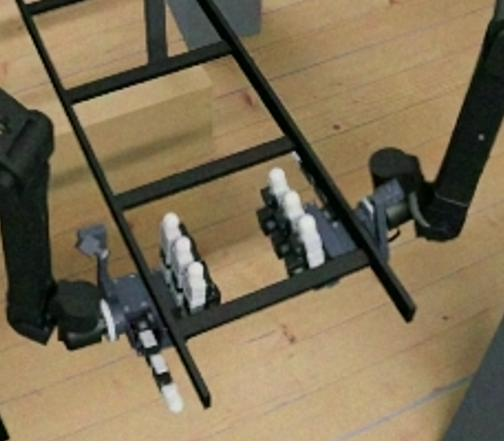

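>>> move(arm3={"target": [0.938, -0.066, 0.93, 0.0148, 0.0148, 0.7070, 0.7070], "speed": 0.1}, cameras=["cam_low", "cam_high"])

>>> zoom_image(camera="cam_high", region=[380, 220, 540, 360])

Scene clock: 84.67 s.
Joint torques (N m): arm1=[0.44 0.73 9.07 2.82 -0.04 -0.11] | arm2=[0.79 1.08 10.26 2.21 0.04 -0.04] | arm3=[1.14 -21.54 1.31 3.43 -0.74 0.28] | arm4=[0.09 -22.48 5.46 4.83 -0.41 0.68]
Heat: arm1: hottest joint3_rad 44 °C; arm2: hottest joint3_rad 39 °C; arm3: hottest joint3_rad 40 °C; arm4: hottest joint2_rad 40 °C.
move: arm3 off_target
Joint velocities: within noise
arm1, arm2, arm4: as last shown
arm3.joint_positions: joint1_rad=-0.881 joint2_rad=+2.319 joint3_rad=+0.735 joint4_rad=+1.433 joint5_rad=-0.696 joint6_rad=-0.059 hand_index_mcp=-0.496 hand_index_abd=+0.000 hand_index_pip=+0.577 hand_index_dip=+0.696 hand_middle_mcp=-0.496 hand_middle_abd=+0.000 hand_middle_pip=+0.577 hand_middle_dip=+0.696 hand_ring_mcp=-0.496 hand_ring_abd=+0.000 hand_ring_pip=+0.577 hand_ring_dip=+0.696 hand_thumb_cmc=+0.722 hand_thumb_axl=+0.677 hand_thumb_mcp=+0.226 hand_thumb_ipl=+0.168 hand_current_limit=+0.400 hand_speed=-0.600
arm3.joint_status: not commanded
arm3.hand_state: goal,goal,goal,goal,goal,goal,goal,goal,goal,goal,goal,goal,goal,goal,goal,goal
arm3.index_mcp_current_ma: 4
arm3.index_abd_current_ma: 0
arm3.index_pip_current_ma: 0
arm3.index_dip_current_ma: 0
arm3.middle_mcp_current_ma: 4
arm3.middle_abd_current_ma: 0
arm3.middle_pip_current_ma: 0
arm3.middle_dip_current_ma: 0
arm3.ring_mcp_current_ma: 4
arm3.ring_abd_current_ma: 0
arm3.ring_pip_current_ma: 0
arm3.ring_dip_current_ma: 0
arm3.thumb_cmc_current_ma: 10
arm3.thumb_axl_current_ma: 0
arm3.thumb_mcp_current_ma: 0
arm3.thumb_ipl_current_ma: 0
arm3.hand_goal_index_mcp: -0.500
arm3.hand_goal_index_abd: 0.000
arm3.hand_goal_index_pip: 0.576
arm3.hand_goal_index_dip: 0.696
arm3.hand_goal_middle_mcp: -0.500
arm3.hand_goal_middle_abd: 0.000
arm3.hand_goal_middle_pip: 0.576
arm3.hand_goal_middle_dip: 0.696
arm3.hand_goal_ring_mcp: -0.500
arm3.hand_goal_ring_abd: 0.000
arm3.hand_goal_ring_pip: 0.576
arm3.hand_goal_ring_dip: 0.696
arm3.hand_goal_thumb_cmc: 0.714
arm3.hand_goal_thumb_axl: 0.678
arm3.hand_goal_thumb_mcp: 0.226
arm3.hand_goal_thumb_ipl: 0.168
arm3.hand: x=+0.9418 y=-0.0767 z=+0.8616 quat_wxyz=(+0.007, +0.042, +0.744, +0.667) (m; scene frame)
arm3.hand_target: x=+0.9365 y=-0.0676 z=+0.9264 quat_wxyz=(+0.014, +0.013, +0.707, +0.707) (m; scene frame)
arm3.hand_status: off_target (0.069 m and 7.0 deg from the pose sent, 0.164 m and 6.0 deg at the start)
arm4.joint_positions: joint1_rad=-0.877 joint2_rad=+2.083 joint3_rad=+0.590 joint4_rad=+1.281 joint5_rad=-0.724 joint6_rad=-0.121 hand_index_mcp=-0.496 hand_index_abd=+0.000 hand_index_pip=+0.577 hand_index_dip=+0.696 hand_middle_mcp=-0.496 hand_middle_abd=+0.000 hand_middle_pip=+0.577 hand_middle_dip=+0.696 hand_ring_mcp=-0.496 hand_ring_abd=+0.000 hand_ring_pip=+0.577 hand_ring_dip=+0.696 hand_thumb_cmc=+0.728 hand_thumb_axl=+0.680 hand_thumb_mcp=+0.225 hand_thumb_ipl=+0.168 hand_current_limit=+0.400 hand_speed=-0.600
arm4.hand: x=+0.9411 y=+0.0384 z=+0.8575 quat_wxyz=(+0.651, +0.759, -0.017, +0.003) (m; scene frame)
arm4.hand_target: x=+0.9268 y=+0.0346 z=+0.9345 quat_wxyz=(+0.706, +0.708, -0.009, -0.013) (m; scene frame)
pictures: cam_high, cam_low

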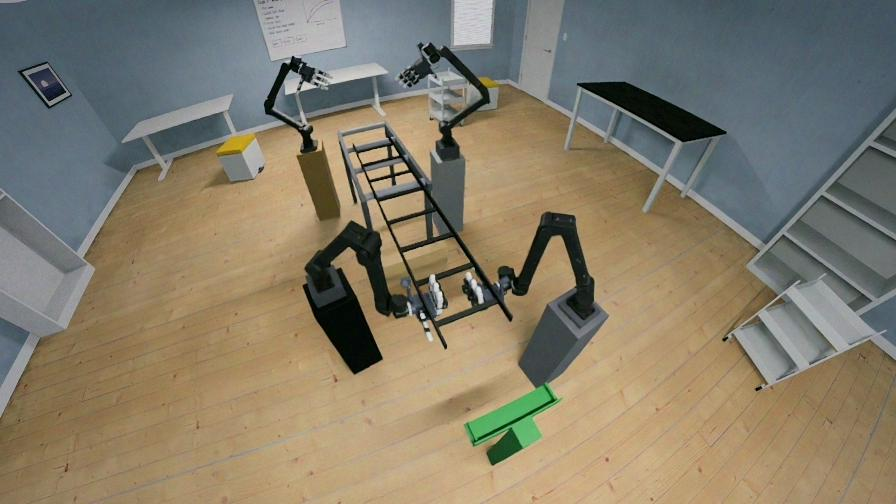

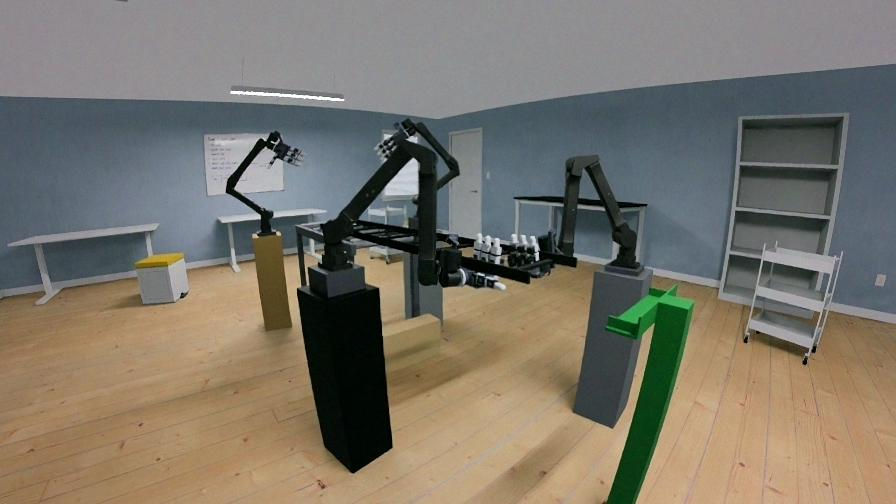

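Scaled by 3.150 from the camera's 896x504 image, which has a finer 1280x720 frame.

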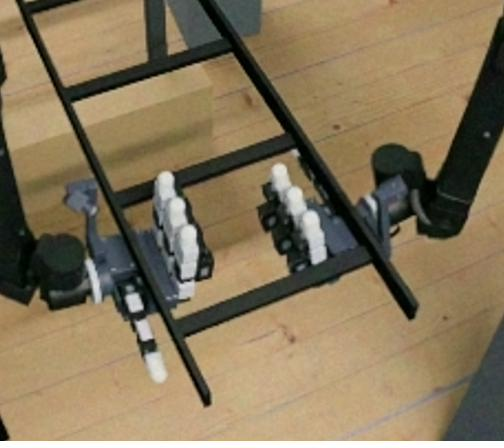

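>>> move(arm4={"target": [0.925, 0.034, 0.665, 0.7070, 0.7070, -0.0148, -0.0148], "speed": 0.13}, arm3={"target": [0.938, -0.066, 0.95, 0.0148, 0.0148, 0.7070, 0.7070], "speed": 0.1})

>>> move(arm4={"target": [0.682, 0.050, 0.65, 0.7070, 0.7070, -0.0148, -0.0148], "speed": 0.2})

>>> move(arm4={"target": [0.682, 0.048, 0.77, 0.7070, 0.7070, -0.0148, -0.0148], "speed": 0.15}, cameras=["cam_low", "cam_high", "arm4_cam_wrist"])

>>> zoom_image(camera="cam_high", region=[380, 200, 540, 340])

Scene clock: 92.67 s.
Joint torques (N m): arm1=[0.09 0.85 9.01 2.84 -0.03 -0.11] | arm2=[0.85 0.79 10.25 2.22 0.04 -0.05] | arm3=[0.38 -24.59 1.63 4.21 -0.84 0.7] | arm4=[-1.03 -14.1 1.47 3.1 -0.47 -0.32]
Heat: arm1: hottest joint3_rad 44 °C; arm2: hottest joint3_rad 40 °C; arm3: hottest joint3_rad 40 °C; arm4: hottest joint2_rad 39 °C.
move: arm3 off_target; arm4 off_target
Joint velocities: within noise
arm1, arm2: as last shown
arm3.joint_positions: joint1_rad=-0.876 joint2_rad=+2.318 joint3_rad=+0.705 joint4_rad=+1.388 joint5_rad=-0.703 joint6_rad=-0.112 hand_index_mcp=-0.496 hand_index_abd=+0.000 hand_index_pip=+0.577 hand_index_dip=+0.696 hand_middle_mcp=-0.496 hand_middle_abd=+0.000 hand_middle_pip=+0.577 hand_middle_dip=+0.696 hand_ring_mcp=-0.496 hand_ring_abd=+0.000 hand_ring_pip=+0.577 hand_ring_dip=+0.696 hand_thumb_cmc=+0.723 hand_thumb_axl=+0.677 hand_thumb_mcp=+0.226 hand_thumb_ipl=+0.168 hand_current_limit=+0.400 hand_speed=-0.600
arm3.joint_status: not commanded
arm3.hand_state: goal,goal,goal,goal,goal,goal,goal,goal,goal,goal,goal,goal,goal,goal,goal,goal
arm3.index_mcp_current_ma: 4
arm3.index_abd_current_ma: 0
arm3.index_pip_current_ma: 0
arm3.index_dip_current_ma: 0
arm3.middle_mcp_current_ma: 4
arm3.middle_abd_current_ma: 0
arm3.middle_pip_current_ma: 0
arm3.middle_dip_current_ma: 0
arm3.ring_mcp_current_ma: 4
arm3.ring_abd_current_ma: 0
arm3.ring_pip_current_ma: 0
arm3.ring_dip_current_ma: 0
arm3.thumb_cmc_current_ma: 11
arm3.thumb_axl_current_ma: 0
arm3.thumb_mcp_current_ma: 0
arm3.thumb_ipl_current_ma: 0
arm3.hand_goal_index_mcp: -0.500
arm3.hand_goal_index_abd: 0.000
arm3.hand_goal_index_pip: 0.576
arm3.hand_goal_index_dip: 0.696
arm3.hand_goal_middle_mcp: -0.500
arm3.hand_goal_middle_abd: 0.000
arm3.hand_goal_middle_pip: 0.576
arm3.hand_goal_middle_dip: 0.696
arm3.hand_goal_ring_mcp: -0.500
arm3.hand_goal_ring_abd: 0.000
arm3.hand_goal_ring_pip: 0.576
arm3.hand_goal_ring_dip: 0.696
arm3.hand_goal_thumb_cmc: 0.714
arm3.hand_goal_thumb_axl: 0.678
arm3.hand_goal_thumb_mcp: 0.226
arm3.hand_goal_thumb_ipl: 0.168
arm3.hand: x=+0.9282 y=-0.0804 z=+0.8465 quat_wxyz=(+0.002, +0.035, +0.763, +0.646) (m; scene frame)
arm3.hand_target: x=+0.9333 y=-0.0702 z=+0.9386 quat_wxyz=(+0.013, +0.010, +0.708, +0.706) (m; scene frame)
arm3.hand_status: off_target (0.105 m and 9.9 deg from the pose sent, 0.089 m and 7.0 deg at the start; pose on its path clipped on 35 of 86 steps)
arm4.joint_positions: joint1_rad=-0.902 joint2_rad=+2.697 joint3_rad=+0.941 joint4_rad=+1.566 joint5_rad=-0.788 joint6_rad=-0.143 hand_index_mcp=-0.496 hand_index_abd=+0.000 hand_index_pip=+0.577 hand_index_dip=+0.696 hand_middle_mcp=-0.496 hand_middle_abd=+0.000 hand_middle_pip=+0.577 hand_middle_dip=+0.696 hand_ring_mcp=-0.499 hand_ring_abd=+0.000 hand_ring_pip=+0.577 hand_ring_dip=+0.696 hand_thumb_cmc=+0.730 hand_thumb_axl=+0.679 hand_thumb_mcp=+0.225 hand_thumb_ipl=+0.168 hand_current_limit=+0.400 hand_speed=-0.600
arm4.joint_status: not commanded
arm4.hand_state: goal,goal,goal,goal,goal,goal,goal,goal,goal,goal,goal,goal,goal,goal,goal,goal
arm4.index_mcp_current_ma: 17
arm4.index_abd_current_ma: 0
arm4.index_pip_current_ma: 2
arm4.index_dip_current_ma: 0
arm4.middle_mcp_current_ma: 16
arm4.middle_abd_current_ma: 0
arm4.middle_pip_current_ma: 2
arm4.middle_dip_current_ma: 0
arm4.ring_mcp_current_ma: 3
arm4.ring_abd_current_ma: 0
arm4.ring_pip_current_ma: 2
arm4.ring_dip_current_ma: 0
arm4.thumb_cmc_current_ma: 64
arm4.thumb_axl_current_ma: 3
arm4.thumb_mcp_current_ma: -2
arm4.thumb_ipl_current_ma: -1
arm4.hand_goal_index_mcp: -0.500
arm4.hand_goal_index_abd: 0.000
arm4.hand_goal_index_pip: 0.576
arm4.hand_goal_index_dip: 0.696
arm4.hand_goal_middle_mcp: -0.500
arm4.hand_goal_middle_abd: 0.000
arm4.hand_goal_middle_pip: 0.576
arm4.hand_goal_middle_dip: 0.696
arm4.hand_goal_ring_mcp: -0.500
arm4.hand_goal_ring_abd: 0.000
arm4.hand_goal_ring_pip: 0.576
arm4.hand_goal_ring_dip: 0.696
arm4.hand_goal_thumb_cmc: 0.714
arm4.hand_goal_thumb_axl: 0.678
arm4.hand_goal_thumb_mcp: 0.226
arm4.hand_goal_thumb_ipl: 0.168
arm4.hand: x=+0.9262 y=+0.0255 z=+0.6741 quat_wxyz=(+0.660, +0.751, +0.007, +0.006) (m; scene frame)
arm4.hand_target: x=+0.9248 y=+0.0337 z=+0.6652 quat_wxyz=(+0.660, +0.752, +0.007, -0.001) (m; scene frame)
arm4.hand_status: off_target (0.013 m and 8.1 deg from the pose sent, 0.193 m and 9.0 deg at the start; a joint's target at an end of its range on 63 of 86 steps)
pictures: none

Scene clock: 94.80 s.
Joint torques (N m): arm1=[0.32 0.67 9.07 2.85 -0.04 -0.11] | arm2=[0.79 0.91 10.3 2.18 0.03 -0.05] | arm3=[0.56 -24.59 1.68 4.23 -0.82 0.72] | arm4=[-0.26 -18.43 5.97 1.5 -0.32 -0.12]
Heat: arm1: hottest joint3_rad 45 °C; arm2: hottest joint3_rad 40 °C; arm3: hottest joint3_rad 40 °C; arm4: hottest joint2_rad 39 °C.
move: arm4 off_target
Joint velocities: within noise
arm1, arm2, arm3: as last shown
arm4.joint_positions: joint1_rad=-1.206 joint2_rad=+2.829 joint3_rad=+1.533 joint4_rad=+1.315 joint5_rad=-1.044 joint6_rad=-0.028 hand_index_mcp=-0.496 hand_index_abd=+0.000 hand_index_pip=+0.577 hand_index_dip=+0.696 hand_middle_mcp=-0.496 hand_middle_abd=+0.000 hand_middle_pip=+0.577 hand_middle_dip=+0.696 hand_ring_mcp=-0.499 hand_ring_abd=+0.000 hand_ring_pip=+0.577 hand_ring_dip=+0.696 hand_thumb_cmc=+0.730 hand_thumb_axl=+0.679 hand_thumb_mcp=+0.225 hand_thumb_ipl=+0.168 hand_current_limit=+0.400 hand_speed=-0.600
arm4.joint_status: not commanded
arm4.hand_state: goal,goal,goal,goal,goal,goal,goal,goal,goal,goal,goal,goal,goal,goal,goal,goal
arm4.index_mcp_current_ma: 17
arm4.index_abd_current_ma: 0
arm4.index_pip_current_ma: 2
arm4.index_dip_current_ma: 0
arm4.middle_mcp_current_ma: 16
arm4.middle_abd_current_ma: 0
arm4.middle_pip_current_ma: 2
arm4.middle_dip_current_ma: 0
arm4.ring_mcp_current_ma: 3
arm4.ring_abd_current_ma: 0
arm4.ring_pip_current_ma: 2
arm4.ring_dip_current_ma: 0
arm4.thumb_cmc_current_ma: 64
arm4.thumb_axl_current_ma: 3
arm4.thumb_mcp_current_ma: -2
arm4.thumb_ipl_current_ma: -1
arm4.hand_goal_index_mcp: -0.500
arm4.hand_goal_index_abd: 0.000
arm4.hand_goal_index_pip: 0.576
arm4.hand_goal_index_dip: 0.696
arm4.hand_goal_middle_mcp: -0.500
arm4.hand_goal_middle_abd: 0.000
arm4.hand_goal_middle_pip: 0.576
arm4.hand_goal_middle_dip: 0.696
arm4.hand_goal_ring_mcp: -0.500
arm4.hand_goal_ring_abd: 0.000
arm4.hand_goal_ring_pip: 0.576
arm4.hand_goal_ring_dip: 0.696
arm4.hand_goal_thumb_cmc: 0.714
arm4.hand_goal_thumb_axl: 0.678
arm4.hand_goal_thumb_mcp: 0.226
arm4.hand_goal_thumb_ipl: 0.168
arm4.hand: x=+0.6838 y=+0.0471 z=+0.6723 quat_wxyz=(+0.711, +0.702, -0.001, -0.028) (m; scene frame)
arm4.hand_target: x=+0.6829 y=+0.0504 z=+0.6506 quat_wxyz=(+0.707, +0.707, -0.015, -0.015) (m; scene frame)
arm4.hand_status: off_target (0.023 m and 2.3 deg from the pose sent, 0.247 m and 8.1 deg at the start)
pictures: none

Scene clock: 96.40 s.
Joint torques (N m): arm1=[0.15 0.97 8.99 2.85 -0.04 -0.11] | arm2=[0.85 0.97 10.3 2.25 0.04 -0.05] | arm3=[1.14 -24.41 1.68 4.22 -0.83 0.73] | arm4=[-0.03 -21.3 4.46 1.44 -0.15 -0.17]
Heat: arm1: hottest joint3_rad 45 °C; arm2: hottest joint3_rad 40 °C; arm3: hottest joint3_rad 40 °C; arm4: hottest joint2_rad 39 °C.
move: arm4 done
Joint velocities: within noise
arm1, arm2, arm3: as last shown
arm4.joint_positions: joint1_rad=-1.206 joint2_rad=+2.576 joint3_rad=+1.341 joint4_rad=+1.237 joint5_rad=-1.044 joint6_rad=-0.019 hand_index_mcp=-0.496 hand_index_abd=+0.000 hand_index_pip=+0.577 hand_index_dip=+0.696 hand_middle_mcp=-0.496 hand_middle_abd=+0.000 hand_middle_pip=+0.577 hand_middle_dip=+0.696 hand_ring_mcp=-0.499 hand_ring_abd=+0.000 hand_ring_pip=+0.577 hand_ring_dip=+0.696 hand_thumb_cmc=+0.730 hand_thumb_axl=+0.679 hand_thumb_mcp=+0.225 hand_thumb_ipl=+0.168 hand_current_limit=+0.400 hand_speed=-0.600
arm4.joint_status: not commanded
arm4.hand_state: goal,goal,goal,goal,goal,goal,goal,goal,goal,goal,goal,goal,goal,goal,goal,goal
arm4.index_mcp_current_ma: 17
arm4.index_abd_current_ma: 0
arm4.index_pip_current_ma: 2
arm4.index_dip_current_ma: 0
arm4.middle_mcp_current_ma: 16
arm4.middle_abd_current_ma: 0
arm4.middle_pip_current_ma: 2
arm4.middle_dip_current_ma: 0
arm4.ring_mcp_current_ma: 3
arm4.ring_abd_current_ma: 0
arm4.ring_pip_current_ma: 2
arm4.ring_dip_current_ma: 0
arm4.thumb_cmc_current_ma: 64
arm4.thumb_axl_current_ma: 3
arm4.thumb_mcp_current_ma: -2
arm4.thumb_ipl_current_ma: -1
arm4.hand_goal_index_mcp: -0.500
arm4.hand_goal_index_abd: 0.000
arm4.hand_goal_index_pip: 0.576
arm4.hand_goal_index_dip: 0.696
arm4.hand_goal_middle_mcp: -0.500
arm4.hand_goal_middle_abd: 0.000
arm4.hand_goal_middle_pip: 0.576
arm4.hand_goal_middle_dip: 0.696
arm4.hand_goal_ring_mcp: -0.500
arm4.hand_goal_ring_abd: 0.000
arm4.hand_goal_ring_pip: 0.576
arm4.hand_goal_ring_dip: 0.696
arm4.hand_goal_thumb_cmc: 0.714
arm4.hand_goal_thumb_axl: 0.678
arm4.hand_goal_thumb_mcp: 0.226
arm4.hand_goal_thumb_ipl: 0.168
arm4.hand: x=+0.6834 y=+0.0481 z=+0.7700 quat_wxyz=(+0.709, +0.705, -0.009, -0.020) (m; scene frame)
arm4.hand_target: x=+0.6821 y=+0.0479 z=+0.7700 quat_wxyz=(+0.707, +0.707, -0.015, -0.015) (m; scene frame)
arm4.hand_status: done (0.001 m and 0.9 deg from the pose sent, 0.098 m and 2.3 deg at the start)
pictures: arm4_cam_wrist, cam_high, cam_low

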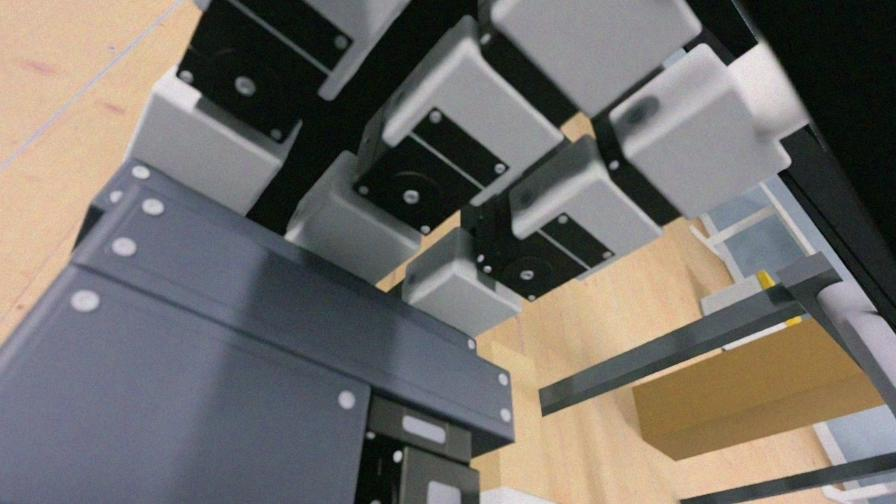

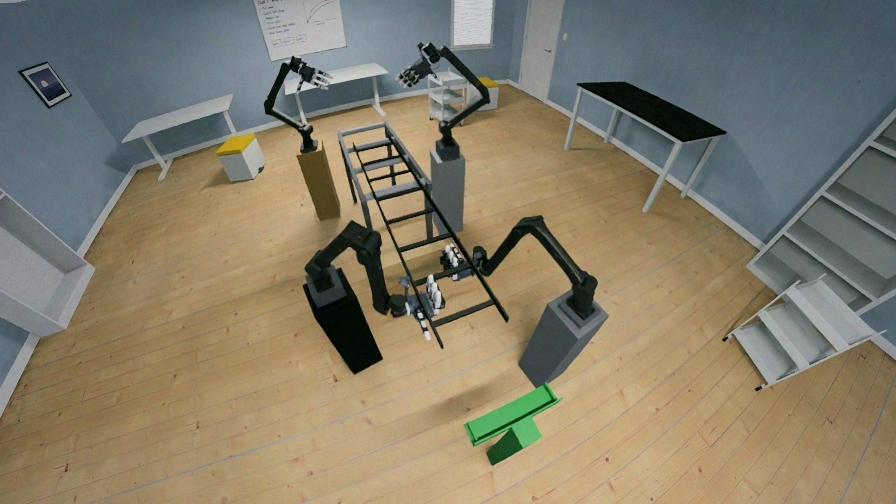

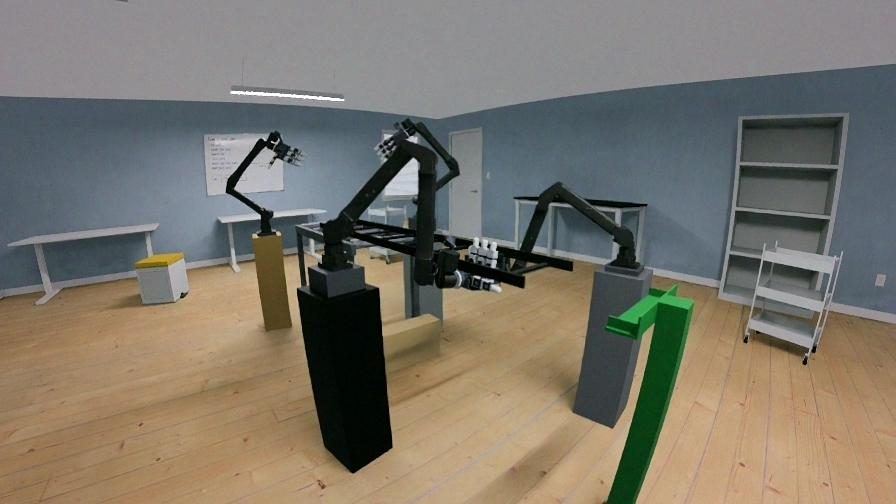

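Scaled by 3.150 from the camera's 896x504 image, which has a finer 1280x720 frame.

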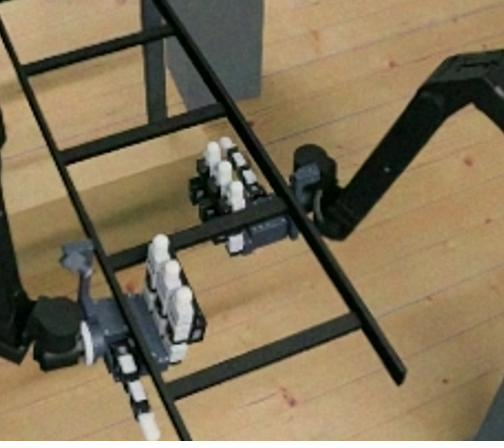

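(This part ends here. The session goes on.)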